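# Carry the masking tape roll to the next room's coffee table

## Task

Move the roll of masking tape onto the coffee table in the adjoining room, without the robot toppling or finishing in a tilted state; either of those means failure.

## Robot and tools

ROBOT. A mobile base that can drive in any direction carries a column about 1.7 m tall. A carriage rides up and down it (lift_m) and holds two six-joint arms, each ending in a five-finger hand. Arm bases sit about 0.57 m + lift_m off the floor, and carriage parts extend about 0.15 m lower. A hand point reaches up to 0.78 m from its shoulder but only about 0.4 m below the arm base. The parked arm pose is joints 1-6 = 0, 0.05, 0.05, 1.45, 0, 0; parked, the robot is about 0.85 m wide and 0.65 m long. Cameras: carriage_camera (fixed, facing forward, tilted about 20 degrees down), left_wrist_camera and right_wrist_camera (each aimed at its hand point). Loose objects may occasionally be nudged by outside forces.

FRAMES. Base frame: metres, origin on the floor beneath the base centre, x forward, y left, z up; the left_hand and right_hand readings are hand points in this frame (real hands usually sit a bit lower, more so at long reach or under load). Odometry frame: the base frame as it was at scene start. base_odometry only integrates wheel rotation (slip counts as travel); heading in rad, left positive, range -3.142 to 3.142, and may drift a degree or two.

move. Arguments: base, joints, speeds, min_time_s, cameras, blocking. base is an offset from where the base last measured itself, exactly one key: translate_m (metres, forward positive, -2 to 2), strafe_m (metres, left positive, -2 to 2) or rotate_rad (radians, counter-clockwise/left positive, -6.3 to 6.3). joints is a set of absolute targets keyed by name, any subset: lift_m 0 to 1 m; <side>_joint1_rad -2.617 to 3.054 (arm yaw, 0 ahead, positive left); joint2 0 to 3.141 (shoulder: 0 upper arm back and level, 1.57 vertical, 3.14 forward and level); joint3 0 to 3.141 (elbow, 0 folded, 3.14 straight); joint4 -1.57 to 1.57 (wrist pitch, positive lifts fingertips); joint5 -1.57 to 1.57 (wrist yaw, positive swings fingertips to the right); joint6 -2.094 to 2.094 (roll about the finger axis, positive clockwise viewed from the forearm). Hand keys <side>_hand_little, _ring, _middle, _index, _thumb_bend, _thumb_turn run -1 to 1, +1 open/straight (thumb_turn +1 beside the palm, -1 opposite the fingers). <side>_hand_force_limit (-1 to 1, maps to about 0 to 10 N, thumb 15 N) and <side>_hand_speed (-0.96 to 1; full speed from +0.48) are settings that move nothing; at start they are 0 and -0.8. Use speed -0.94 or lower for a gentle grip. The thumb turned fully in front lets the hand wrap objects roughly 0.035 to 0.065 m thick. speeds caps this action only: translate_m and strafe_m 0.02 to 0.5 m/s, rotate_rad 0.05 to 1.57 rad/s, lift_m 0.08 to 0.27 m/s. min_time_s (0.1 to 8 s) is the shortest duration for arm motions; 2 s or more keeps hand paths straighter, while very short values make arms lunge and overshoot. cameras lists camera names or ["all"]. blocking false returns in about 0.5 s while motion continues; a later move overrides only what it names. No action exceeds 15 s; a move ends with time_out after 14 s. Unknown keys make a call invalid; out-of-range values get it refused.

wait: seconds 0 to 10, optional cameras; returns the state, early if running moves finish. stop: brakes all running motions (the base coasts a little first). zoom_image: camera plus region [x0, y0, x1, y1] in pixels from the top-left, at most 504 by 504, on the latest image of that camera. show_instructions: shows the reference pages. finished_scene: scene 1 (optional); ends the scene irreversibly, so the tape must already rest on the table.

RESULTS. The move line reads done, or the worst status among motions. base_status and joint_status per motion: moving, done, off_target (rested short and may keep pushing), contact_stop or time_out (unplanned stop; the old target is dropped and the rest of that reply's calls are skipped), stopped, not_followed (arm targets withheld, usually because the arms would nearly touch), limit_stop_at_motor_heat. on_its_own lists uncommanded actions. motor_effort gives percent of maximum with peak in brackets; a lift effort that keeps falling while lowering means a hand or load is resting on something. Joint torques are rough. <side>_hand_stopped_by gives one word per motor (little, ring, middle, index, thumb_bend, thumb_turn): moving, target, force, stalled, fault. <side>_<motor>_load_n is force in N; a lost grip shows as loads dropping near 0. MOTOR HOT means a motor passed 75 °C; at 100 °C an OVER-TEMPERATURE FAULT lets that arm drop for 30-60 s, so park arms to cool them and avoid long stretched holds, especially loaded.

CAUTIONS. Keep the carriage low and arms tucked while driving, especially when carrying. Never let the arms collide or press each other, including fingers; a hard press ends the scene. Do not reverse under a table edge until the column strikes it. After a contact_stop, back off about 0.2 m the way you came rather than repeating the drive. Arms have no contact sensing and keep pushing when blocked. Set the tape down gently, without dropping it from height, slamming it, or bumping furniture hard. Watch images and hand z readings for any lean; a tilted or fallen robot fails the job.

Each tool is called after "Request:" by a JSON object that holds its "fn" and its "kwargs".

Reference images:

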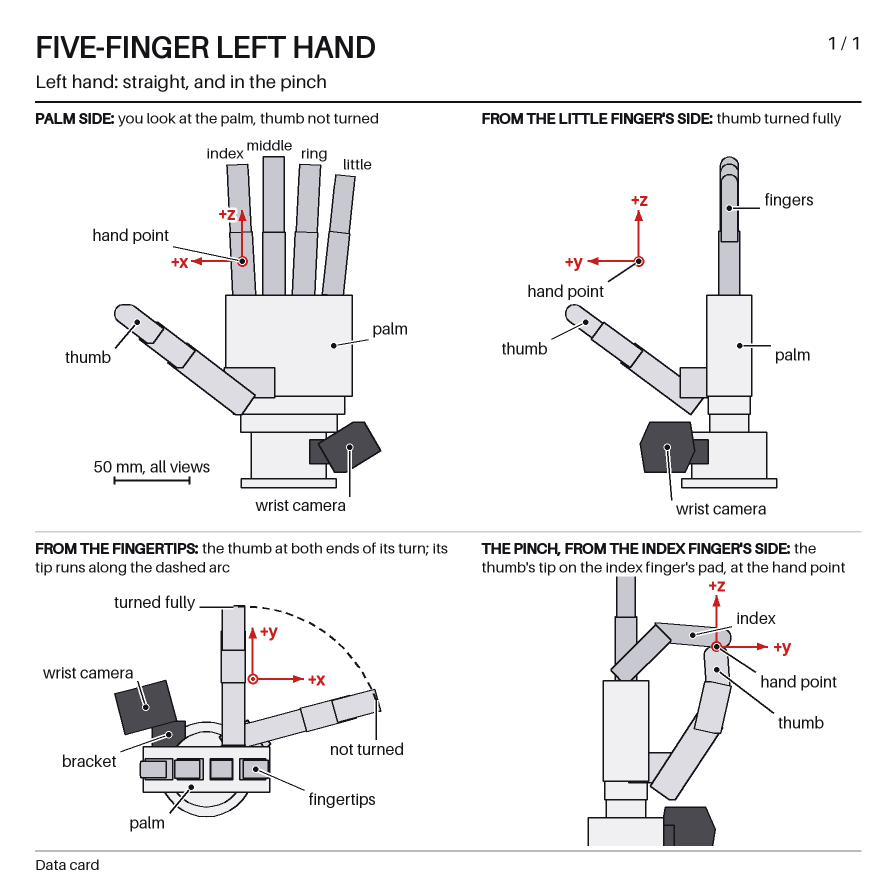

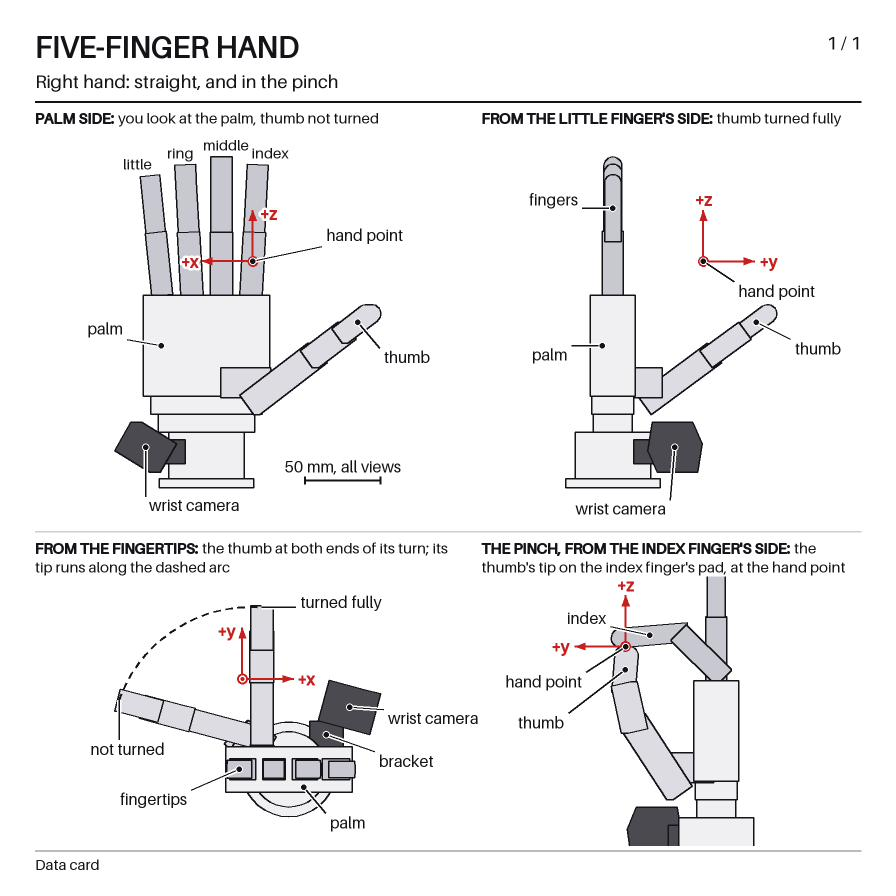

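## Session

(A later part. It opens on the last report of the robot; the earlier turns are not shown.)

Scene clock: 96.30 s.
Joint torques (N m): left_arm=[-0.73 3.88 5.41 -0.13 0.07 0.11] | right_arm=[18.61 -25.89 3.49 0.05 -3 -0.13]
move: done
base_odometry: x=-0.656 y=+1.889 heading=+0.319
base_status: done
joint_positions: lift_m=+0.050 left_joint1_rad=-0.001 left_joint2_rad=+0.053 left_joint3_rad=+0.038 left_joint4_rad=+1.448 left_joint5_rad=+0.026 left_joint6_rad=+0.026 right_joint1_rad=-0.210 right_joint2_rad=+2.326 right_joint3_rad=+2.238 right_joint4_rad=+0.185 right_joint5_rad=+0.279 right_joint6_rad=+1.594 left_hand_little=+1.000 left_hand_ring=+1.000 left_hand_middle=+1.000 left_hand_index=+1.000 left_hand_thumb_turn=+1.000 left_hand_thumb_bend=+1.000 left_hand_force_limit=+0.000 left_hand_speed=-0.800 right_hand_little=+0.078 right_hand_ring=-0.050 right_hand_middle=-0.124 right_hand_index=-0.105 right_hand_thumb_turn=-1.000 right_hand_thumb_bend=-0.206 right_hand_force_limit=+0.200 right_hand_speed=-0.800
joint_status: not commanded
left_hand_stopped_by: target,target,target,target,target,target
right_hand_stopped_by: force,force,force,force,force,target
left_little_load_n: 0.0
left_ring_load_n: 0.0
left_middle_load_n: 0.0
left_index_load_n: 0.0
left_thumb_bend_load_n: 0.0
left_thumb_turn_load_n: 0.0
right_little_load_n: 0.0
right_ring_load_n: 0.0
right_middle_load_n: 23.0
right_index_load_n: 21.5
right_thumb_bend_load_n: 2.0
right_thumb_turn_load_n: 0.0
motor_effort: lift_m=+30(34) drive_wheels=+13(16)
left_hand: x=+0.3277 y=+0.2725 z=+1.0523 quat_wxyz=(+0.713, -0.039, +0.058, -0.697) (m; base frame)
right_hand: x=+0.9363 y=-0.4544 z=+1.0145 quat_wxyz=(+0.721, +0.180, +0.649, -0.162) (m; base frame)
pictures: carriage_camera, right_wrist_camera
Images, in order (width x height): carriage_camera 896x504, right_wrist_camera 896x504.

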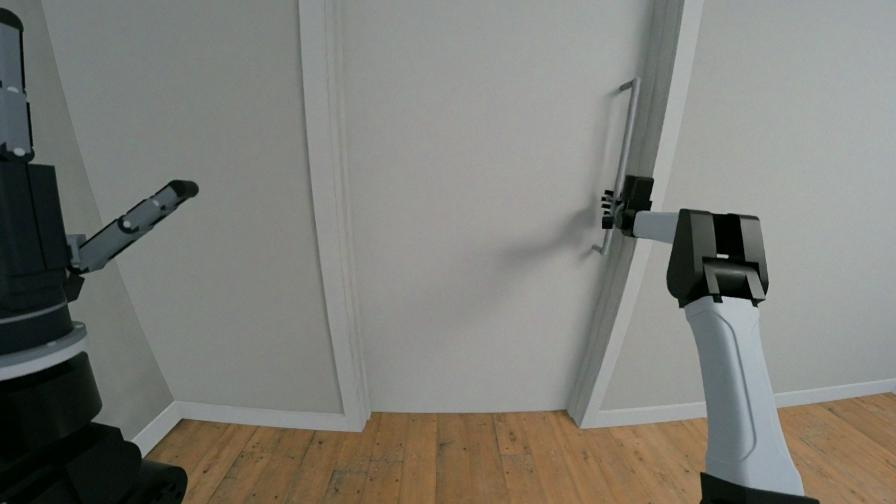

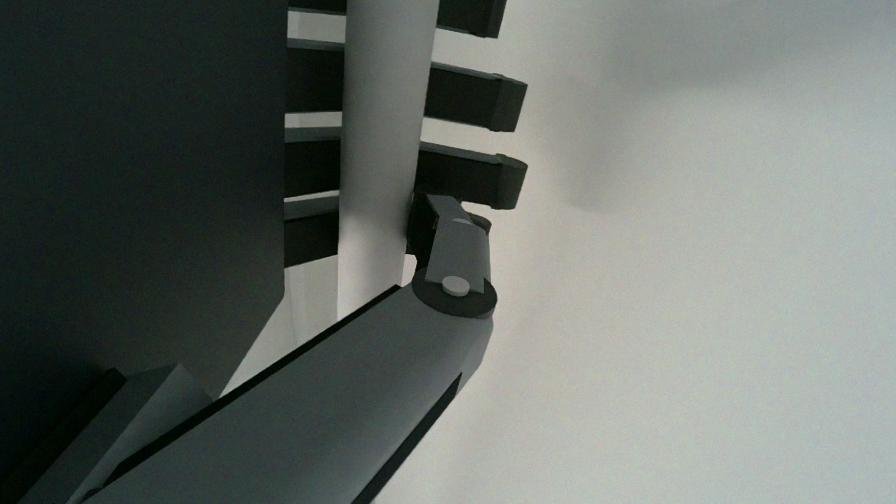

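Request:
{"fn": "move", "kwargs": {"base": {"strafe_m": -0.2}, "speeds": {"strafe_m": 0.15}}}

Request:
{"fn": "move", "kwargs": {"base": {"translate_m": -0.1}, "speeds": {"translate_m": 0.06}, "cameras": ["carriage_camera", "right_wrist_camera"]}}

Scene clock: 102.60 s.
Joint torques (N m): left_arm=[-0.72 3.89 5.41 -0.12 0.07 0.11] | right_arm=[1.66 -17.58 6.42 1.73 -0.37 0.02]
move: done
base_odometry: x=-0.593 y=+1.699 heading=+0.319
base_status: done
joint_positions: lift_m=+0.050 left_joint1_rad=-0.001 left_joint2_rad=+0.053 left_joint3_rad=+0.038 left_joint4_rad=+1.447 left_joint5_rad=+0.026 left_joint6_rad=+0.026 right_joint1_rad=-0.019 right_joint2_rad=+2.246 right_joint3_rad=+2.208 right_joint4_rad=+0.012 right_joint5_rad=+0.036 right_joint6_rad=+1.581 left_hand_little=+1.000 left_hand_ring=+1.000 left_hand_middle=+1.000 left_hand_index=+1.000 left_hand_thumb_turn=+1.000 left_hand_thumb_bend=+1.000 left_hand_force_limit=+0.000 left_hand_speed=-0.800 right_hand_little=+0.078 right_hand_ring=-0.050 right_hand_middle=-0.126 right_hand_index=-0.108 right_hand_thumb_turn=-1.000 right_hand_thumb_bend=-0.207 right_hand_force_limit=+0.200 right_hand_speed=-0.800
joint_status: not commanded
left_hand_stopped_by: target,target,target,target,target,target
right_hand_stopped_by: force,force,force,force,force,target
left_little_load_n: 0.0
left_ring_load_n: 0.0
left_middle_load_n: 0.0
left_index_load_n: 0.0
left_thumb_bend_load_n: 0.0
left_thumb_turn_load_n: 0.0
right_little_load_n: 0.0
right_ring_load_n: 0.5
right_middle_load_n: 0.0
right_index_load_n: 0.0
right_thumb_bend_load_n: 0.0
right_thumb_turn_load_n: 0.0
motor_effort: lift_m=+31(31) drive_wheels=+3(10)
left_hand: x=+0.3278 y=+0.2725 z=+1.0521 quat_wxyz=(+0.713, -0.039, +0.059, -0.697) (m; base frame)
right_hand: x=+0.9323 y=-0.2671 z=+1.0064 quat_wxyz=(+0.698, +0.023, +0.716, -0.016) (m; base frame)
pictures: none

Scene clock: 103.97 s.
Joint torques (N m): left_arm=[-0.7 3.89 5.41 -0.11 0.07 0.11] | right_arm=[1.63 -26.26 3.47 0.14 -1.26 0]
move: contact_stop
base_odometry: x=-0.632 y=+1.686 heading=+0.321
base_status: translate_m contact_stop (by the wheels' count: -0.040 of -0.100)
joint_positions: lift_m=+0.050 left_joint1_rad=-0.001 left_joint2_rad=+0.053 left_joint3_rad=+0.038 left_joint4_rad=+1.448 left_joint5_rad=+0.026 left_joint6_rad=+0.026 right_joint1_rad=-0.019 right_joint2_rad=+2.332 right_joint3_rad=+2.238 right_joint4_rad=+0.178 right_joint5_rad=+0.114 right_joint6_rad=+1.582 left_hand_little=+1.000 left_hand_ring=+1.000 left_hand_middle=+1.000 left_hand_index=+1.000 left_hand_thumb_turn=+1.000 left_hand_thumb_bend=+1.000 left_hand_force_limit=+0.000 left_hand_speed=-0.800 right_hand_little=+0.078 right_hand_ring=-0.050 right_hand_middle=-0.123 right_hand_index=-0.091 right_hand_thumb_turn=-1.000 right_hand_thumb_bend=-0.206 right_hand_force_limit=+0.200 right_hand_speed=-0.800
joint_status: not commanded
left_hand_stopped_by: target,target,target,target,target,target
right_hand_stopped_by: force,force,force,force,force,target
left_little_load_n: 0.0
left_ring_load_n: 0.0
left_middle_load_n: 0.0
left_index_load_n: 0.0
left_thumb_bend_load_n: 0.0
left_thumb_turn_load_n: 0.0
right_little_load_n: 0.0
right_ring_load_n: 0.0
right_middle_load_n: 21.0
right_index_load_n: 15.0
right_thumb_bend_load_n: 3.0
right_thumb_turn_load_n: 0.0
motor_effort: lift_m=+29(31) drive_wheels=+18(51)
left_hand: x=+0.3275 y=+0.2725 z=+1.0524 quat_wxyz=(+0.713, -0.038, +0.058, -0.697) (m; base frame)
right_hand: x=+0.9508 y=-0.2830 z=+1.0078 quat_wxyz=(+0.735, +0.052, +0.675, -0.041) (m; base frame)
pictures: carriage_camera, right_wrist_camera
Images, in order (width x height): carriage_camera 896x504, right_wrist_camera 896x504.

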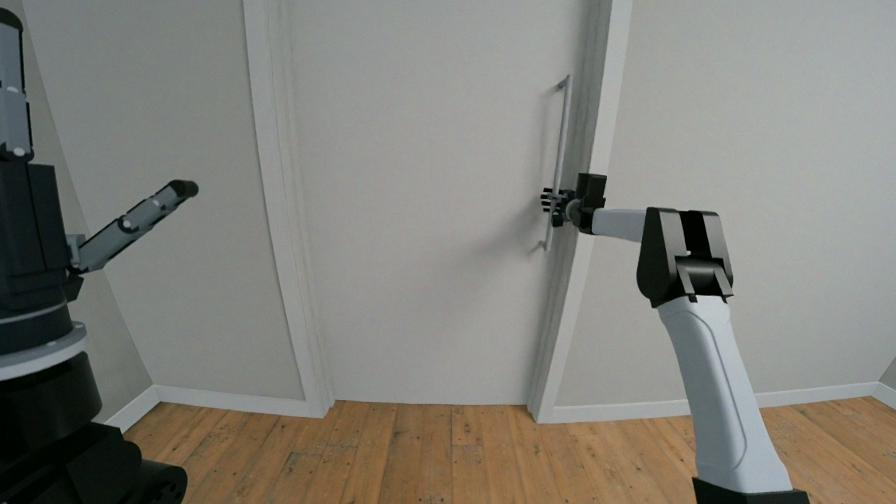

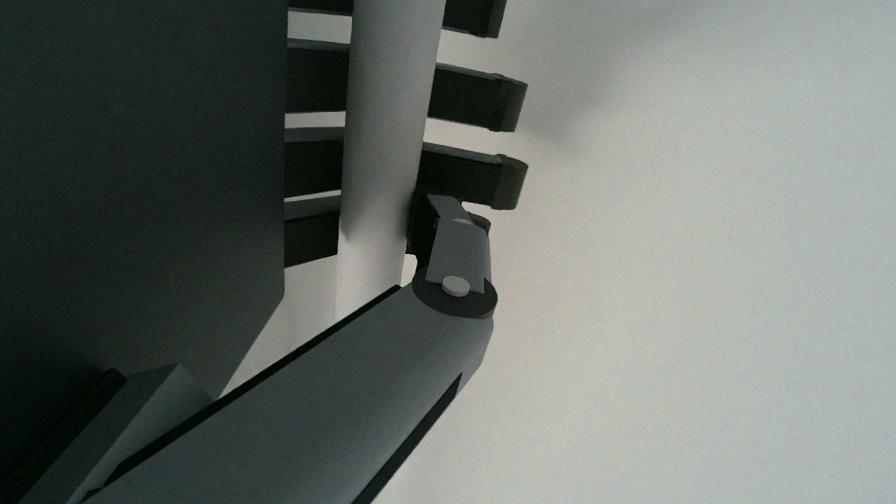

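Request:
{"fn": "move", "kwargs": {"base": {"translate_m": 0.035}, "speeds": {"translate_m": 0.06}}}

Request:
{"fn": "move", "kwargs": {"base": {"strafe_m": 0.3}, "speeds": {"strafe_m": 0.12}, "cameras": ["carriage_camera", "right_wrist_camera"]}}

Scene clock: 107.50 s.
Joint torques (N m): left_arm=[-0.7 3.89 5.49 -0.12 0.06 0.11] | right_arm=[1.77 -17.63 6.56 1.69 -0.73 0.04]
move: done
base_odometry: x=-0.599 y=+1.697 heading=+0.320
base_status: done
joint_positions: lift_m=+0.050 left_joint1_rad=-0.001 left_joint2_rad=+0.053 left_joint3_rad=+0.038 left_joint4_rad=+1.448 left_joint5_rad=+0.026 left_joint6_rad=+0.026 right_joint1_rad=-0.020 right_joint2_rad=+2.246 right_joint3_rad=+2.206 right_joint4_rad=+0.012 right_joint5_rad=+0.067 right_joint6_rad=+1.580 left_hand_little=+1.000 left_hand_ring=+1.000 left_hand_middle=+1.000 left_hand_index=+1.000 left_hand_thumb_turn=+1.000 left_hand_thumb_bend=+1.000 left_hand_force_limit=+0.000 left_hand_speed=-0.800 right_hand_little=+0.078 right_hand_ring=-0.050 right_hand_middle=-0.126 right_hand_index=-0.095 right_hand_thumb_turn=-1.000 right_hand_thumb_bend=-0.207 right_hand_force_limit=+0.200 right_hand_speed=-0.800
joint_status: not commanded
left_hand_stopped_by: target,target,target,target,target,target
right_hand_stopped_by: force,force,force,force,force,target
left_little_load_n: 0.0
left_ring_load_n: 0.0
left_middle_load_n: 0.5
left_index_load_n: 0.0
left_thumb_bend_load_n: 0.0
left_thumb_turn_load_n: 0.0
right_little_load_n: 0.0
right_ring_load_n: 1.0
right_middle_load_n: 0.0
right_index_load_n: 0.0
right_thumb_bend_load_n: 0.0
right_thumb_turn_load_n: 0.0
motor_effort: lift_m=+31(31) drive_wheels=-3(16)
left_hand: x=+0.3275 y=+0.2725 z=+1.0522 quat_wxyz=(+0.713, -0.038, +0.058, -0.697) (m; base frame)
right_hand: x=+0.9341 y=-0.2740 z=+1.0052 quat_wxyz=(+0.697, +0.033, +0.716, -0.028) (m; base frame)
pictures: none

Scene clock: 110.90 s.
Joint torques (N m): left_arm=[-0.7 3.86 5.42 -0.11 0.06 0.11] | right_arm=[-25.32 25.48 0.88 -0.48 -3.65 -0.06]
move: done
base_odometry: x=-0.693 y=+1.981 heading=+0.319
base_status: done
joint_positions: lift_m=+0.050 left_joint1_rad=-0.001 left_joint2_rad=+0.053 left_joint3_rad=+0.038 left_joint4_rad=+1.448 left_joint5_rad=+0.026 left_joint6_rad=+0.026 right_joint1_rad=-0.367 right_joint2_rad=+2.372 right_joint3_rad=+2.264 right_joint4_rad=+0.239 right_joint5_rad=+0.335 right_joint6_rad=+1.591 left_hand_little=+1.000 left_hand_ring=+1.000 left_hand_middle=+1.000 left_hand_index=+1.000 left_hand_thumb_turn=+1.000 left_hand_thumb_bend=+1.000 left_hand_force_limit=+0.000 left_hand_speed=-0.800 right_hand_little=+0.078 right_hand_ring=-0.048 right_hand_middle=-0.003 right_hand_index=+0.045 right_hand_thumb_turn=-1.000 right_hand_thumb_bend=-0.206 right_hand_force_limit=+0.200 right_hand_speed=-0.800
joint_status: not commanded
left_hand_stopped_by: target,target,target,target,target,target
right_hand_stopped_by: force,force,force,force,force,target
left_little_load_n: 0.0
left_ring_load_n: 0.0
left_middle_load_n: 0.0
left_index_load_n: -0.5
left_thumb_bend_load_n: 0.0
left_thumb_turn_load_n: 0.0
right_little_load_n: 0.0
right_ring_load_n: 21.5
right_middle_load_n: 27.5
right_index_load_n: 22.0
right_thumb_bend_load_n: 3.0
right_thumb_turn_load_n: 0.0
motor_effort: lift_m=+28(31) drive_wheels=+32(37)
left_hand: x=+0.3275 y=+0.2725 z=+1.0525 quat_wxyz=(+0.713, -0.038, +0.058, -0.697) (m; base frame)
right_hand: x=+0.9071 y=-0.5762 z=+1.0104 quat_wxyz=(+0.711, +0.248, +0.614, -0.236) (m; base frame)
pictures: carriage_camera, right_wrist_camera
Images, in order (width x height): carriage_camera 896x504, right_wrist_camera 896x504.

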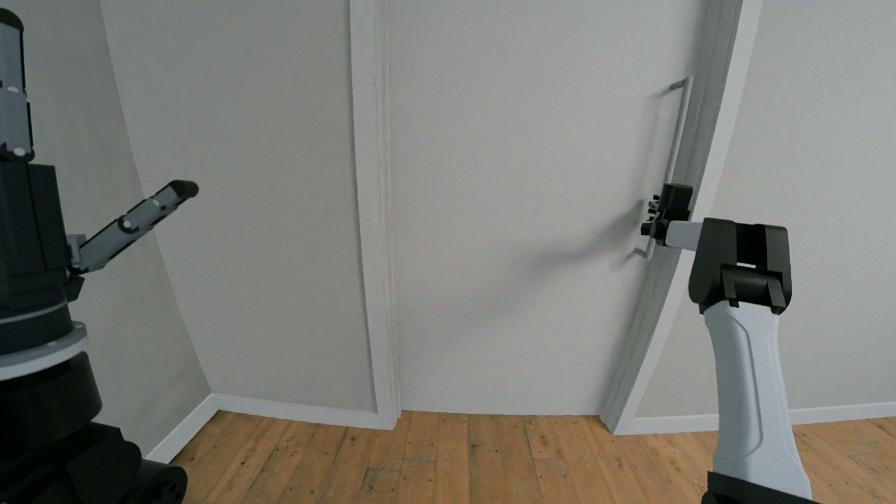

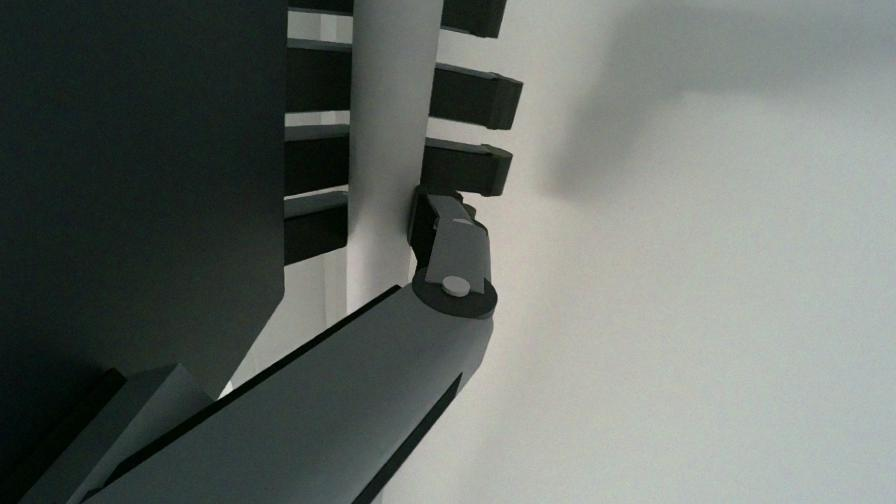

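Request:
{"fn": "move", "kwargs": {"base": {"strafe_m": -0.29}, "speeds": {"strafe_m": 0.15}}}

Request:
{"fn": "move", "kwargs": {"joints": {"right_hand_little": 1, "right_hand_ring": 1, "right_hand_middle": 1, "right_hand_index": 1, "right_hand_thumb_bend": 1}, "cameras": ["carriage_camera", "right_wrist_camera"]}}

Scene clock: 114.53 s.
Joint torques (N m): left_arm=[-0.72 3.9 5.38 -0.13 0.06 0.11] | right_arm=[5.63 -12.51 7.5 2.72 -1.18 0.01]
move: done
base_odometry: x=-0.602 y=+1.706 heading=+0.320
base_status: done
joint_positions: lift_m=+0.050 left_joint1_rad=-0.001 left_joint2_rad=+0.053 left_joint3_rad=+0.038 left_joint4_rad=+1.449 left_joint5_rad=+0.027 left_joint6_rad=+0.026 right_joint1_rad=-0.063 right_joint2_rad=+2.197 right_joint3_rad=+2.196 right_joint4_rad=-0.100 right_joint5_rad=+0.110 right_joint6_rad=+1.581 left_hand_little=+1.000 left_hand_ring=+1.000 left_hand_middle=+1.000 left_hand_index=+1.000 left_hand_thumb_turn=+1.000 left_hand_thumb_bend=+1.000 left_hand_force_limit=+0.000 left_hand_speed=-0.800 right_hand_little=+0.078 right_hand_ring=-0.050 right_hand_middle=-0.007 right_hand_index=+0.040 right_hand_thumb_turn=-1.000 right_hand_thumb_bend=-0.206 right_hand_force_limit=+0.200 right_hand_speed=-0.800
joint_status: not commanded
left_hand_stopped_by: target,target,target,target,target,target
right_hand_stopped_by: force,force,force,force,force,target
left_little_load_n: 0.0
left_ring_load_n: 0.0
left_middle_load_n: 0.0
left_index_load_n: 0.0
left_thumb_bend_load_n: 0.0
left_thumb_turn_load_n: 0.0
right_little_load_n: 0.0
right_ring_load_n: 0.0
right_middle_load_n: 0.0
right_index_load_n: -13.5
right_thumb_bend_load_n: 2.0
right_thumb_turn_load_n: -0.5
motor_effort: lift_m=+32(32) drive_wheels=-4(25)
left_hand: x=+0.3274 y=+0.2724 z=+1.0522 quat_wxyz=(+0.713, -0.038, +0.058, -0.697) (m; base frame)
right_hand: x=+0.9245 y=-0.3128 z=+1.0031 quat_wxyz=(+0.668, +0.064, +0.739, -0.059) (m; base frame)
pictures: none

Scene clock: 119.23 s.
Joint torques (N m): left_arm=[-0.73 3.89 5.41 -0.14 0.06 0.11] | right_arm=[5.22 -6.84 7.39 3.77 -0.43 0.25]
move: off_target
base_odometry: x=-0.602 y=+1.706 heading=+0.320
base_status: not commanded
joint_positions: lift_m=+0.050 left_joint1_rad=-0.001 left_joint2_rad=+0.053 left_joint3_rad=+0.038 left_joint4_rad=+1.449 left_joint5_rad=+0.027 left_joint6_rad=+0.026 right_joint1_rad=-0.059 right_joint2_rad=+2.142 right_joint3_rad=+2.196 right_joint4_rad=-0.215 right_joint5_rad=+0.039 right_joint6_rad=+1.560 left_hand_little=+1.000 left_hand_ring=+1.000 left_hand_middle=+1.000 left_hand_index=+1.000 left_hand_thumb_turn=+1.000 left_hand_thumb_bend=+1.000 left_hand_force_limit=+0.000 left_hand_speed=-0.800 right_hand_little=+1.000 right_hand_ring=+0.999 right_hand_middle=+0.450 right_hand_index=+0.423 right_hand_thumb_turn=-1.000 right_hand_thumb_bend=+1.000 right_hand_force_limit=+0.200 right_hand_speed=-0.800
joint_status: right_hand_middle off_target (ended at +0.450, target +1.000); right_hand_index off_target (ended at +0.423, target +1.000); the others done
left_hand_stopped_by: target,target,target,target,target,target
right_hand_stopped_by: target,target,stalled,stalled,target,target
left_little_load_n: 0.0
left_ring_load_n: 0.0
left_middle_load_n: 0.0
left_index_load_n: 0.0
left_thumb_bend_load_n: 0.0
left_thumb_turn_load_n: 0.0
right_little_load_n: -0.5
right_ring_load_n: -3.5
right_middle_load_n: -14.5
right_index_load_n: -11.5
right_thumb_bend_load_n: 0.0
right_thumb_turn_load_n: 0.0
motor_effort: lift_m=+32(32) drive_wheels=-4(4)
left_hand: x=+0.3274 y=+0.2724 z=+1.0522 quat_wxyz=(+0.713, -0.038, +0.058, -0.697) (m; base frame)
right_hand: x=+0.9064 y=-0.2938 z=+1.0069 quat_wxyz=(+0.647, +0.031, +0.761, -0.037) (m; base frame)
pictures: carriage_camera, right_wrist_camera
Images, in order (width x height): carriage_camera 896x504, right_wrist_camera 896x504.

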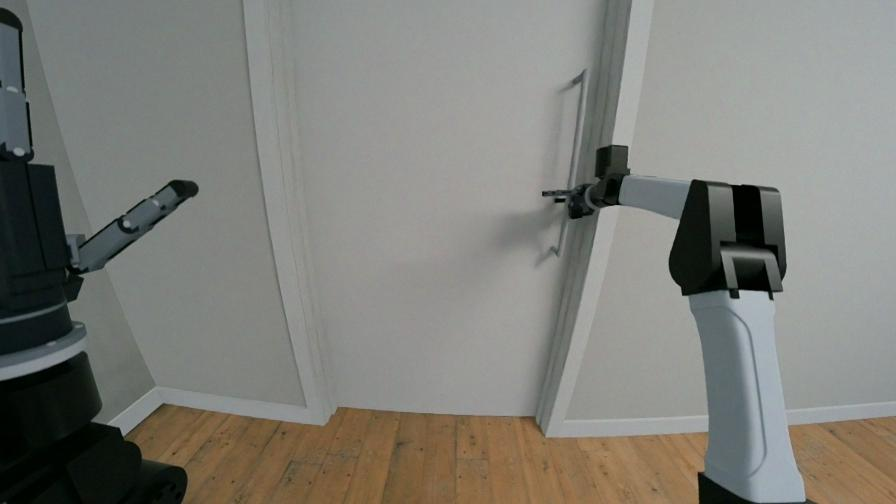

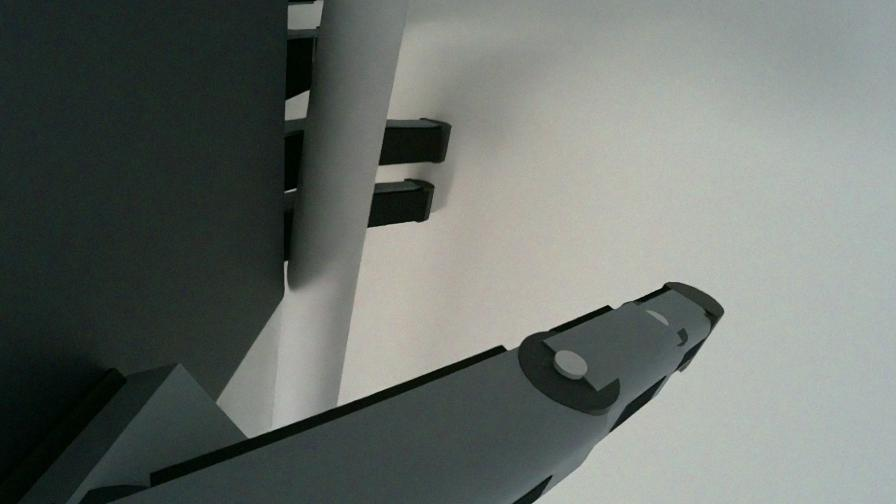

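Request:
{"fn": "move", "kwargs": {"base": {"translate_m": -0.05}, "speeds": {"translate_m": 0.06}}}

Request:
{"fn": "move", "kwargs": {"joints": {"right_hand_middle": 0.99, "right_hand_index": 0.99}}}

Request:
{"fn": "move", "kwargs": {"base": {"translate_m": -0.12}, "speeds": {"translate_m": 0.15}, "cameras": ["carriage_camera", "right_wrist_camera"]}}

Scene clock: 121.03 s.
Joint torques (N m): left_arm=[-0.7 3.84 5.53 -0.12 0.06 0.11] | right_arm=[4.4 -14.46 7.5 1.98 -1.06 0.22]
move: done
base_odometry: x=-0.649 y=+1.690 heading=+0.320
base_status: done
joint_positions: lift_m=+0.050 left_joint1_rad=-0.001 left_joint2_rad=+0.053 left_joint3_rad=+0.038 left_joint4_rad=+1.449 left_joint5_rad=+0.027 left_joint6_rad=+0.026 right_joint1_rad=-0.050 right_joint2_rad=+2.215 right_joint3_rad=+2.196 right_joint4_rad=-0.020 right_joint5_rad=+0.097 right_joint6_rad=+1.563 left_hand_little=+1.000 left_hand_ring=+1.000 left_hand_middle=+1.000 left_hand_index=+1.000 left_hand_thumb_turn=+1.000 left_hand_thumb_bend=+1.000 left_hand_force_limit=+0.000 left_hand_speed=-0.800 right_hand_little=+1.000 right_hand_ring=+0.999 right_hand_middle=+0.451 right_hand_index=+0.424 right_hand_thumb_turn=-1.000 right_hand_thumb_bend=+1.000 right_hand_force_limit=+0.200 right_hand_speed=-0.800
joint_status: not commanded
left_hand_stopped_by: target,target,target,target,target,target
right_hand_stopped_by: target,target,stalled,stalled,target,target
left_little_load_n: 0.0
left_ring_load_n: 0.0
left_middle_load_n: 0.0
left_index_load_n: 0.0
left_thumb_bend_load_n: 0.0
left_thumb_turn_load_n: 0.0
right_little_load_n: -0.5
right_ring_load_n: 0.0
right_middle_load_n: 3.5
right_index_load_n: 1.0
right_thumb_bend_load_n: 0.0
right_thumb_turn_load_n: 0.0
motor_effort: lift_m=+32(32) drive_wheels=+4(7)
left_hand: x=+0.3274 y=+0.2724 z=+1.0522 quat_wxyz=(+0.713, -0.038, +0.058, -0.697) (m; base frame)
right_hand: x=+0.9283 y=-0.3004 z=+1.0117 quat_wxyz=(+0.691, +0.049, +0.719, -0.055) (m; base frame)
pictures: none

Scene clock: 122.53 s.
Joint torques (N m): left_arm=[-0.69 3.9 5.41 -0.14 0.06 0.11] | right_arm=[3.19 -14.38 7.51 1.99 -0.86 0.17]
move: done
base_odometry: x=-0.649 y=+1.690 heading=+0.320
base_status: not commanded
joint_positions: lift_m=+0.050 left_joint1_rad=-0.001 left_joint2_rad=+0.053 left_joint3_rad=+0.038 left_joint4_rad=+1.449 left_joint5_rad=+0.027 left_joint6_rad=+0.026 right_joint1_rad=-0.036 right_joint2_rad=+2.215 right_joint3_rad=+2.196 right_joint4_rad=-0.020 right_joint5_rad=+0.079 right_joint6_rad=+1.567 left_hand_little=+1.000 left_hand_ring=+1.000 left_hand_middle=+1.000 left_hand_index=+1.000 left_hand_thumb_turn=+1.000 left_hand_thumb_bend=+1.000 left_hand_force_limit=+0.000 left_hand_speed=-0.800 right_hand_little=+1.000 right_hand_ring=+0.999 right_hand_middle=+0.990 right_hand_index=+0.990 right_hand_thumb_turn=-1.000 right_hand_thumb_bend=+1.000 right_hand_force_limit=+0.200 right_hand_speed=-0.800
joint_status: all done
left_hand_stopped_by: target,target,target,target,target,target
right_hand_stopped_by: target,target,target,target,target,target
left_little_load_n: 0.0
left_ring_load_n: 0.0
left_middle_load_n: 0.0
left_index_load_n: 0.0
left_thumb_bend_load_n: 0.0
left_thumb_turn_load_n: 0.0
right_little_load_n: -0.5
right_ring_load_n: 0.0
right_middle_load_n: 0.0
right_index_load_n: 0.5
right_thumb_bend_load_n: 0.0
right_thumb_turn_load_n: 0.0
motor_effort: lift_m=+32(32) drive_wheels=+4(4)
left_hand: x=+0.3274 y=+0.2724 z=+1.0522 quat_wxyz=(+0.713, -0.038, +0.058, -0.697) (m; base frame)
right_hand: x=+0.9276 y=-0.2874 z=+1.0118 quat_wxyz=(+0.692, +0.039, +0.720, -0.042) (m; base frame)
pictures: none

Scene clock: 124.37 s.
Joint torques (N m): left_arm=[-0.69 3.89 5.41 -0.16 0.06 0.11] | right_arm=[0.12 -14.49 7.57 1.91 -0.17 0.17]
move: done
base_odometry: x=-0.763 y=+1.652 heading=+0.320
base_status: done
joint_positions: lift_m=+0.050 left_joint1_rad=-0.001 left_joint2_rad=+0.053 left_joint3_rad=+0.038 left_joint4_rad=+1.449 left_joint5_rad=+0.027 left_joint6_rad=+0.026 right_joint1_rad=-0.001 right_joint2_rad=+2.215 right_joint3_rad=+2.196 right_joint4_rad=-0.010 right_joint5_rad=+0.014 right_joint6_rad=+1.567 left_hand_little=+1.000 left_hand_ring=+1.000 left_hand_middle=+1.000 left_hand_index=+1.000 left_hand_thumb_turn=+1.000 left_hand_thumb_bend=+1.000 left_hand_force_limit=+0.000 left_hand_speed=-0.800 right_hand_little=+1.000 right_hand_ring=+0.999 right_hand_middle=+0.990 right_hand_index=+0.990 right_hand_thumb_turn=-1.000 right_hand_thumb_bend=+1.000 right_hand_force_limit=+0.200 right_hand_speed=-0.800
joint_status: not commanded
left_hand_stopped_by: target,target,target,target,target,target
right_hand_stopped_by: target,target,target,target,target,target
left_little_load_n: 0.0
left_ring_load_n: 0.0
left_middle_load_n: 0.0
left_index_load_n: 0.0
left_thumb_bend_load_n: 0.0
left_thumb_turn_load_n: 0.0
right_little_load_n: 0.0
right_ring_load_n: 0.0
right_middle_load_n: 0.0
right_index_load_n: 0.0
right_thumb_bend_load_n: 0.0
right_thumb_turn_load_n: -0.5
motor_effort: lift_m=+32(32) drive_wheels=+1(12)
left_hand: x=+0.3273 y=+0.2724 z=+1.0523 quat_wxyz=(+0.713, -0.038, +0.058, -0.697) (m; base frame)
right_hand: x=+0.9230 y=-0.2504 z=+1.0146 quat_wxyz=(+0.697, +0.004, +0.717, -0.007) (m; base frame)
pictures: carriage_camera, right_wrist_camera
Images, in order (width x height): carriage_camera 896x504, right_wrist_camera 896x504.

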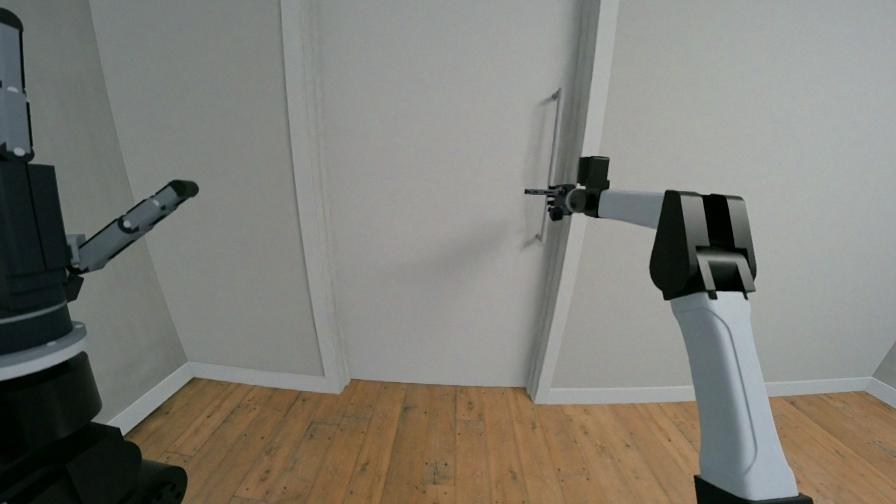

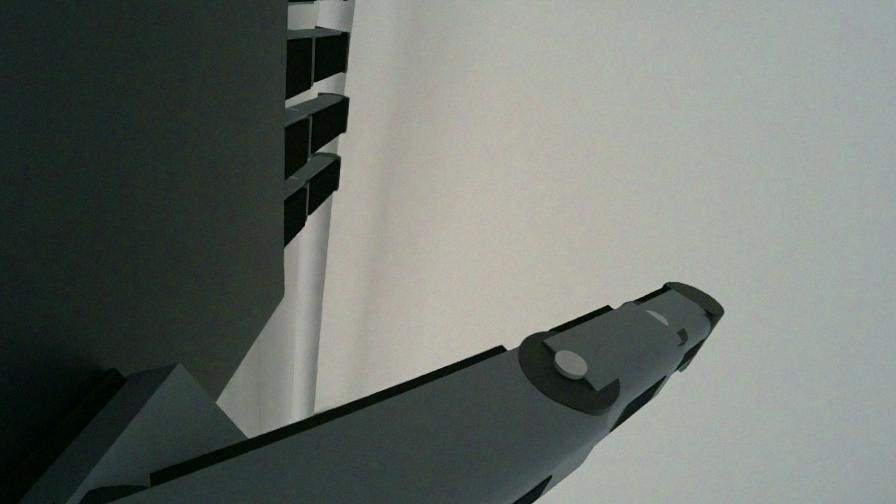

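Request:
{"fn": "zoom_image", "kwargs": {"camera": "carriage_camera", "region": [300, 340, 400, 410]}}

Request:
{"fn": "zoom_image", "kwargs": {"camera": "carriage_camera", "region": [490, 340, 590, 410]}}

Scaled by 5.040 from the camera's 896x504 image, which has a finer 1280x720 frame.

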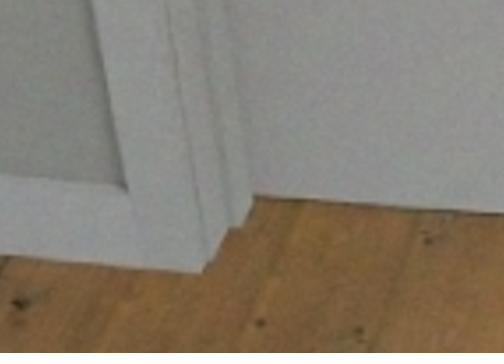

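Scaled by 5.040 from the camera's 896x504 image, which has a finer 1280x720 frame.

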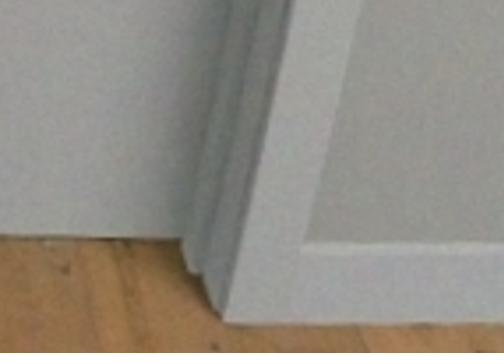

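Request:
{"fn": "move", "kwargs": {"base": {"strafe_m": 0.12}, "joints": {"lift_m": 0.2, "right_joint1_rad": 0, "right_joint2_rad": 2.9, "right_joint3_rad": 2.9, "right_joint4_rad": 0, "right_joint5_rad": 0, "right_joint6_rad": 0, "right_hand_little": -1, "right_hand_ring": -1, "right_hand_middle": -1, "right_hand_index": -1, "right_hand_thumb_turn": 1}, "speeds": {"strafe_m": 0.2}, "cameras": ["carriage_camera"]}}

Request:
{"fn": "move", "kwargs": {"base": {"translate_m": 0.14}, "speeds": {"translate_m": 0.08}, "cameras": ["carriage_camera", "right_wrist_camera"]}}

Scene clock: 131.73 s.
Joint torques (N m): left_arm=[-0.69 3.89 5.38 -0.14 0.07 0.11] | right_arm=[-0.09 -16.1 9.91 1.85 -0.12 -0.03]
move: done
base_odometry: x=-0.801 y=+1.766 heading=+0.320
base_status: done
joint_positions: lift_m=+0.200 left_joint1_rad=-0.001 left_joint2_rad=+0.053 left_joint3_rad=+0.038 left_joint4_rad=+1.449 left_joint5_rad=+0.026 left_joint6_rad=+0.026 right_joint1_rad=+0.001 right_joint2_rad=+2.899 right_joint3_rad=+2.872 right_joint4_rad=-0.008 right_joint5_rad=+0.011 right_joint6_rad=+0.012 left_hand_little=+1.000 left_hand_ring=+1.000 left_hand_middle=+1.000 left_hand_index=+1.000 left_hand_thumb_turn=+1.000 left_hand_thumb_bend=+1.000 left_hand_force_limit=+0.000 left_hand_speed=-0.800 right_hand_little=-1.000 right_hand_ring=-1.000 right_hand_middle=-1.000 right_hand_index=-1.000 right_hand_thumb_turn=+1.000 right_hand_thumb_bend=+1.000 right_hand_force_limit=+0.200 right_hand_speed=-0.800
joint_status: all done
left_hand_stopped_by: target,target,target,target,target,target
right_hand_stopped_by: target,target,target,target,target,target
left_little_load_n: 0.0
left_ring_load_n: 0.0
left_middle_load_n: 0.0
left_index_load_n: 0.0
left_thumb_bend_load_n: 0.0
left_thumb_turn_load_n: 0.0
right_little_load_n: 0.0
right_ring_load_n: 0.0
right_middle_load_n: 0.0
right_index_load_n: 0.0
right_thumb_bend_load_n: 0.0
right_thumb_turn_load_n: -0.5
motor_effort: lift_m=+32(41) drive_wheels=+0(9)
left_hand: x=+0.3273 y=+0.2725 z=+1.2022 quat_wxyz=(+0.713, -0.038, +0.058, -0.697) (m; base frame)
right_hand: x=+1.0175 y=-0.2768 z=+0.9227 quat_wxyz=(+0.492, -0.503, +0.514, -0.491) (m; base frame)
pictures: carriage_camera
Images, in order (width x height): carriage_camera 896x504.

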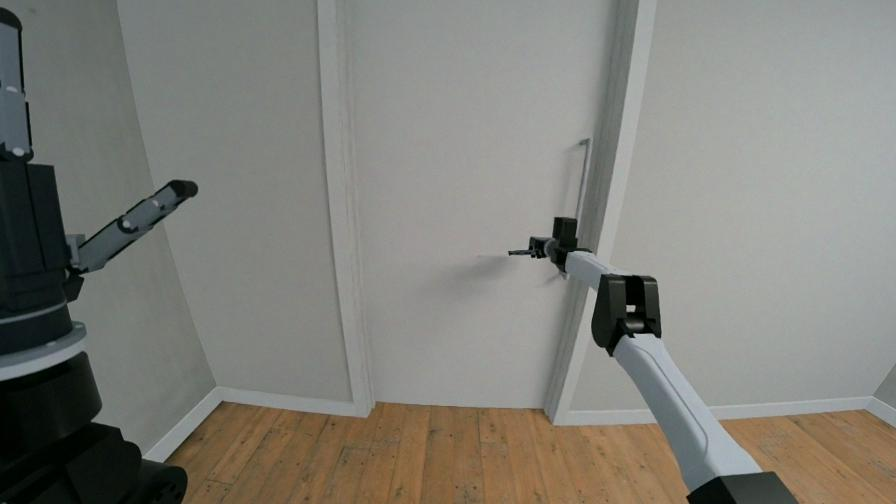

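Scene clock: 134.10 s.
Joint torques (N m): left_arm=[-0.7 3.7 5.44 -0.11 0.06 0.11] | right_arm=[-0.05 -8.12 6 4.76 -0.09 -0.03]
move: done
base_odometry: x=-0.668 y=+1.810 heading=+0.320
base_status: done
joint_positions: lift_m=+0.200 left_joint1_rad=-0.001 left_joint2_rad=+0.053 left_joint3_rad=+0.038 left_joint4_rad=+1.449 left_joint5_rad=+0.026 left_joint6_rad=+0.026 right_joint1_rad=+0.001 right_joint2_rad=+2.818 right_joint3_rad=+2.910 right_joint4_rad=-0.330 right_joint5_rad=+0.007 right_joint6_rad=+0.011 left_hand_little=+1.000 left_hand_ring=+1.000 left_hand_middle=+1.000 left_hand_index=+1.000 left_hand_thumb_turn=+1.000 left_hand_thumb_bend=+1.000 left_hand_force_limit=+0.000 left_hand_speed=-0.800 right_hand_little=-1.000 right_hand_ring=-1.000 right_hand_middle=-1.000 right_hand_index=-1.000 right_hand_thumb_turn=+1.000 right_hand_thumb_bend=+1.000 right_hand_force_limit=+0.200 right_hand_speed=-0.800
joint_status: not commanded
left_hand_stopped_by: target,target,target,target,target,target
right_hand_stopped_by: target,target,target,target,target,target
left_little_load_n: 0.0
left_ring_load_n: 0.0
left_middle_load_n: 0.0
left_index_load_n: 0.0
left_thumb_bend_load_n: 0.0
left_thumb_turn_load_n: -0.5
right_little_load_n: -1.0
right_ring_load_n: 0.0
right_middle_load_n: 0.0
right_index_load_n: -0.5
right_thumb_bend_load_n: 0.0
right_thumb_turn_load_n: 0.0
motor_effort: lift_m=+32(32) drive_wheels=+12(16)
left_hand: x=+0.3274 y=+0.2725 z=+1.2022 quat_wxyz=(+0.713, -0.038, +0.058, -0.697) (m; base frame)
right_hand: x=+0.9840 y=-0.2762 z=+0.9199 quat_wxyz=(+0.438, -0.551, +0.560, -0.436) (m; base frame)
pictures: carriage_camera, right_wrist_camera
Images, in order (width x height): carriage_camera 896x504, right_wrist_camera 896x504.

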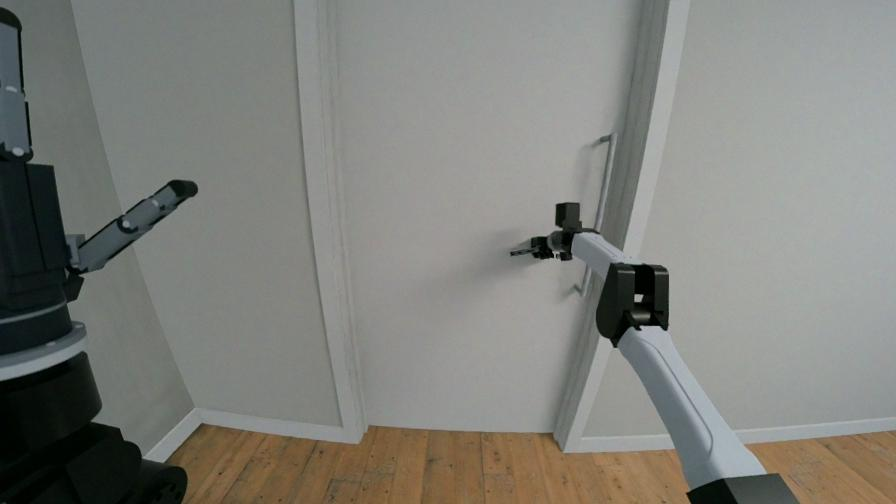

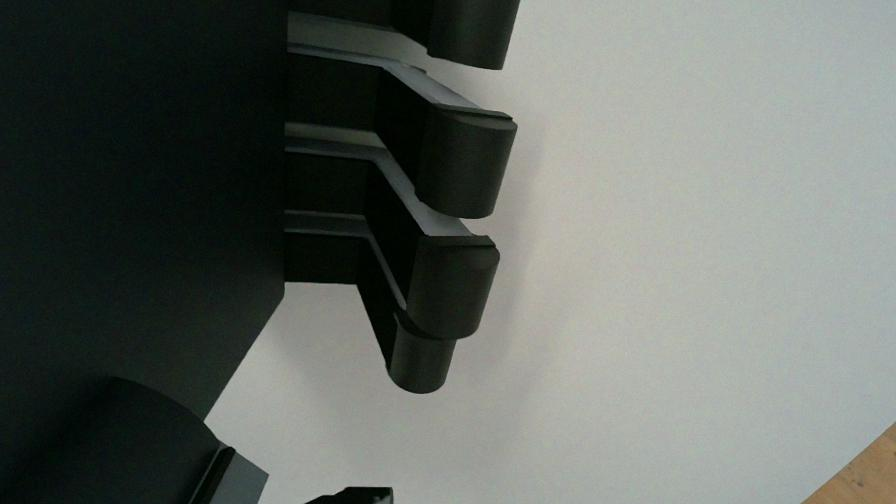

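Request:
{"fn": "move", "kwargs": {"base": {"translate_m": -0.1}, "speeds": {"translate_m": 0.15}}}

Request:
{"fn": "move", "kwargs": {"joints": {"right_joint4_rad": -1.57, "right_joint2_rad": 2.9, "right_joint3_rad": 2.9}, "cameras": ["carriage_camera"]}}

Request:
{"fn": "move", "kwargs": {"base": {"translate_m": 0.25}, "speeds": {"translate_m": 0.1}, "cameras": ["carriage_camera", "right_wrist_camera"]}}

Scene clock: 137.93 s.
Joint torques (N m): left_arm=[-0.7 3.88 5.37 -0.14 0.07 0.11] | right_arm=[-0.12 -16.09 6.95 1.93 -0.09 -0.02]
move: done
base_odometry: x=-0.763 y=+1.779 heading=+0.319
base_status: done
joint_positions: lift_m=+0.200 left_joint1_rad=-0.001 left_joint2_rad=+0.053 left_joint3_rad=+0.038 left_joint4_rad=+1.448 left_joint5_rad=+0.026 left_joint6_rad=+0.026 right_joint1_rad=+0.001 right_joint2_rad=+2.900 right_joint3_rad=+2.902 right_joint4_rad=-0.017 right_joint5_rad=+0.007 right_joint6_rad=+0.011 left_hand_little=+1.000 left_hand_ring=+1.000 left_hand_middle=+1.000 left_hand_index=+1.000 left_hand_thumb_turn=+1.000 left_hand_thumb_bend=+1.000 left_hand_force_limit=+0.000 left_hand_speed=-0.800 right_hand_little=-1.000 right_hand_ring=-1.000 right_hand_middle=-1.000 right_hand_index=-1.000 right_hand_thumb_turn=+1.000 right_hand_thumb_bend=+1.000 right_hand_force_limit=+0.200 right_hand_speed=-0.800
joint_status: not commanded
left_hand_stopped_by: target,target,target,target,target,target
right_hand_stopped_by: target,target,target,target,target,target
left_little_load_n: 0.0
left_ring_load_n: 0.0
left_middle_load_n: 0.0
left_index_load_n: 0.0
left_thumb_bend_load_n: 0.0
left_thumb_turn_load_n: 0.0
right_little_load_n: 0.0
right_ring_load_n: 0.0
right_middle_load_n: 0.0
right_index_load_n: 0.0
right_thumb_bend_load_n: 0.0
right_thumb_turn_load_n: 0.0
motor_effort: lift_m=+32(32) drive_wheels=+5(8)
left_hand: x=+0.3277 y=+0.2725 z=+1.2021 quat_wxyz=(+0.713, -0.039, +0.058, -0.697) (m; base frame)
right_hand: x=+1.0172 y=-0.2762 z=+0.9346 quat_wxyz=(+0.497, -0.499, +0.508, -0.495) (m; base frame)
pictures: none

Scene clock: 139.73 s.
Joint torques (N m): left_arm=[-0.7 3.9 5.41 -0.12 0.06 0.11] | right_arm=[-0.08 -14.46 5.3 0.09 -0.09 -0.03]
move: done
base_odometry: x=-0.763 y=+1.779 heading=+0.319
base_status: not commanded
joint_positions: lift_m=+0.200 left_joint1_rad=-0.001 left_joint2_rad=+0.053 left_joint3_rad=+0.038 left_joint4_rad=+1.448 left_joint5_rad=+0.026 left_joint6_rad=+0.026 right_joint1_rad=+0.001 right_joint2_rad=+2.900 right_joint3_rad=+2.902 right_joint4_rad=-1.551 right_joint5_rad=+0.007 right_joint6_rad=+0.011 left_hand_little=+1.000 left_hand_ring=+1.000 left_hand_middle=+1.000 left_hand_index=+1.000 left_hand_thumb_turn=+1.000 left_hand_thumb_bend=+1.000 left_hand_force_limit=+0.000 left_hand_speed=-0.800 right_hand_little=-1.000 right_hand_ring=-1.000 right_hand_middle=-1.000 right_hand_index=-1.000 right_hand_thumb_turn=+1.000 right_hand_thumb_bend=+1.000 right_hand_force_limit=+0.200 right_hand_speed=-0.800
joint_status: all done
joint sent to its limit — right_joint4_rad, lower limit.
left_hand_stopped_by: target,target,target,target,target,target
right_hand_stopped_by: target,target,target,target,target,target
left_little_load_n: 0.0
left_ring_load_n: 0.0
left_middle_load_n: 0.0
left_index_load_n: 0.0
left_thumb_bend_load_n: 0.0
left_thumb_turn_load_n: 0.0
right_little_load_n: 0.0
right_ring_load_n: 0.0
right_middle_load_n: 0.0
right_index_load_n: 0.5
right_thumb_bend_load_n: 0.0
right_thumb_turn_load_n: 0.0
motor_effort: lift_m=+32(32) drive_wheels=+5(5)
left_hand: x=+0.3277 y=+0.2725 z=+1.2021 quat_wxyz=(+0.713, -0.039, +0.058, -0.697) (m; base frame)
right_hand: x=+0.6955 y=-0.2765 z=+0.7289 quat_wxyz=(+0.005, -0.703, +0.711, -0.010) (m; base frame)
pictures: carriage_camera
Images, in order (width x height): carriage_camera 896x504.

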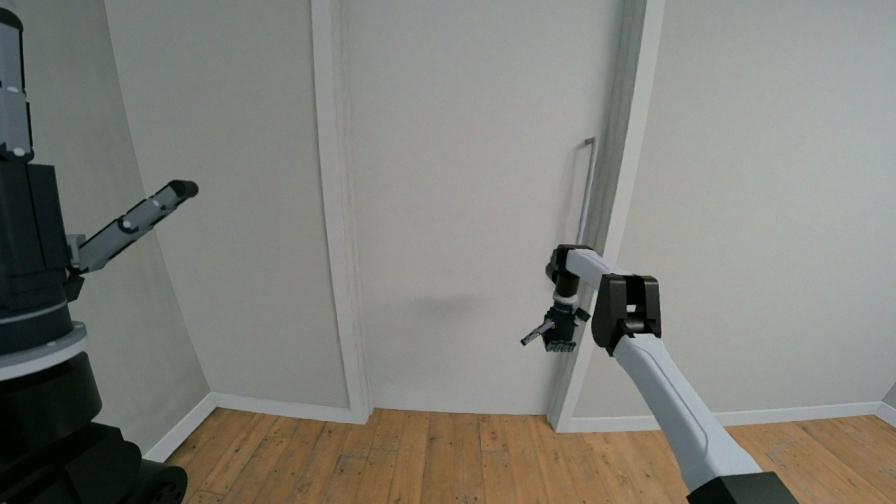

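Scene clock: 143.20 s.
Joint torques (N m): left_arm=[-0.69 3.85 5.39 -0.11 0.09 0.11] | right_arm=[-0.03 -15.12 5.65 0.26 -0.1 -0.03]
move: done
base_odometry: x=-0.526 y=+1.857 heading=+0.320
base_status: done
joint_positions: lift_m=+0.200 left_joint1_rad=-0.001 left_joint2_rad=+0.053 left_joint3_rad=+0.038 left_joint4_rad=+1.447 left_joint5_rad=+0.026 left_joint6_rad=+0.026 right_joint1_rad=+0.001 right_joint2_rad=+2.907 right_joint3_rad=+2.898 right_joint4_rad=-1.569 right_joint5_rad=+0.007 right_joint6_rad=+0.011 left_hand_little=+1.000 left_hand_ring=+1.000 left_hand_middle=+1.000 left_hand_index=+1.000 left_hand_thumb_turn=+1.000 left_hand_thumb_bend=+1.000 left_hand_force_limit=+0.000 left_hand_speed=-0.800 right_hand_little=-1.000 right_hand_ring=-1.000 right_hand_middle=-1.000 right_hand_index=-1.000 right_hand_thumb_turn=+1.000 right_hand_thumb_bend=+1.000 right_hand_force_limit=+0.200 right_hand_speed=-0.800
joint_status: not commanded
left_hand_stopped_by: target,target,target,target,target,target
right_hand_stopped_by: target,target,target,target,target,target
left_little_load_n: 0.0
left_ring_load_n: 0.0
left_middle_load_n: 0.0
left_index_load_n: 0.0
left_thumb_bend_load_n: 0.0
left_thumb_turn_load_n: 0.0
right_little_load_n: 0.0
right_ring_load_n: 0.0
right_middle_load_n: 0.0
right_index_load_n: 0.0
right_thumb_bend_load_n: 0.0
right_thumb_turn_load_n: 0.0
motor_effort: lift_m=+33(33) drive_wheels=+5(26)
left_hand: x=+0.3280 y=+0.2725 z=+1.2019 quat_wxyz=(+0.713, -0.039, +0.059, -0.697) (m; base frame)
right_hand: x=+0.6888 y=-0.2765 z=+0.7264 quat_wxyz=(-0.005, -0.703, +0.711, +0.000) (m; base frame)
pictures: carriage_camera, right_wrist_camera
Images, in order (width x height): carriage_camera 896x504, right_wrist_camera 896x504.

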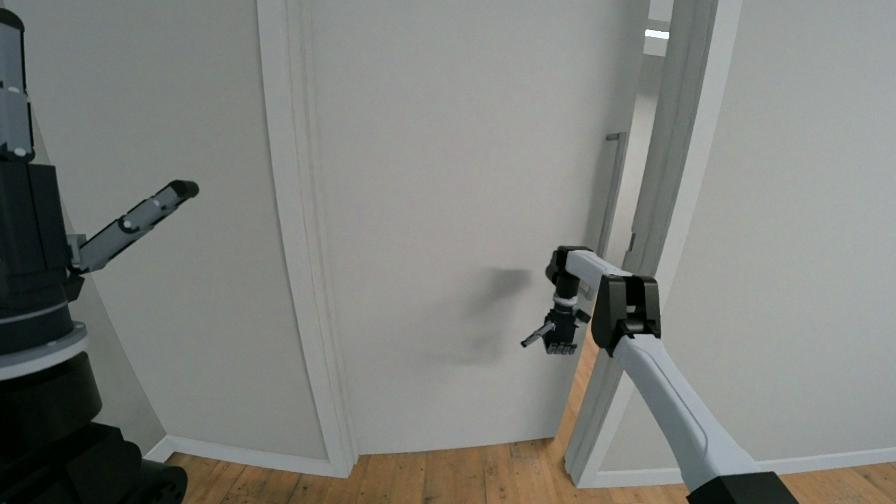

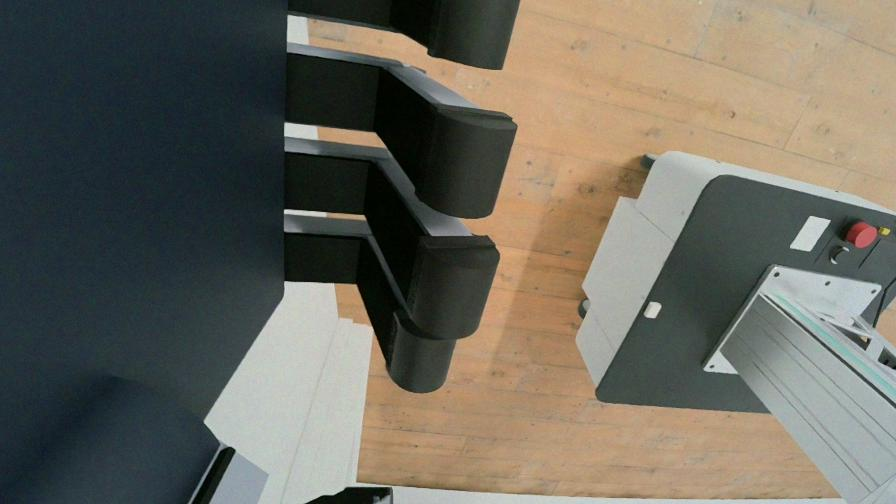

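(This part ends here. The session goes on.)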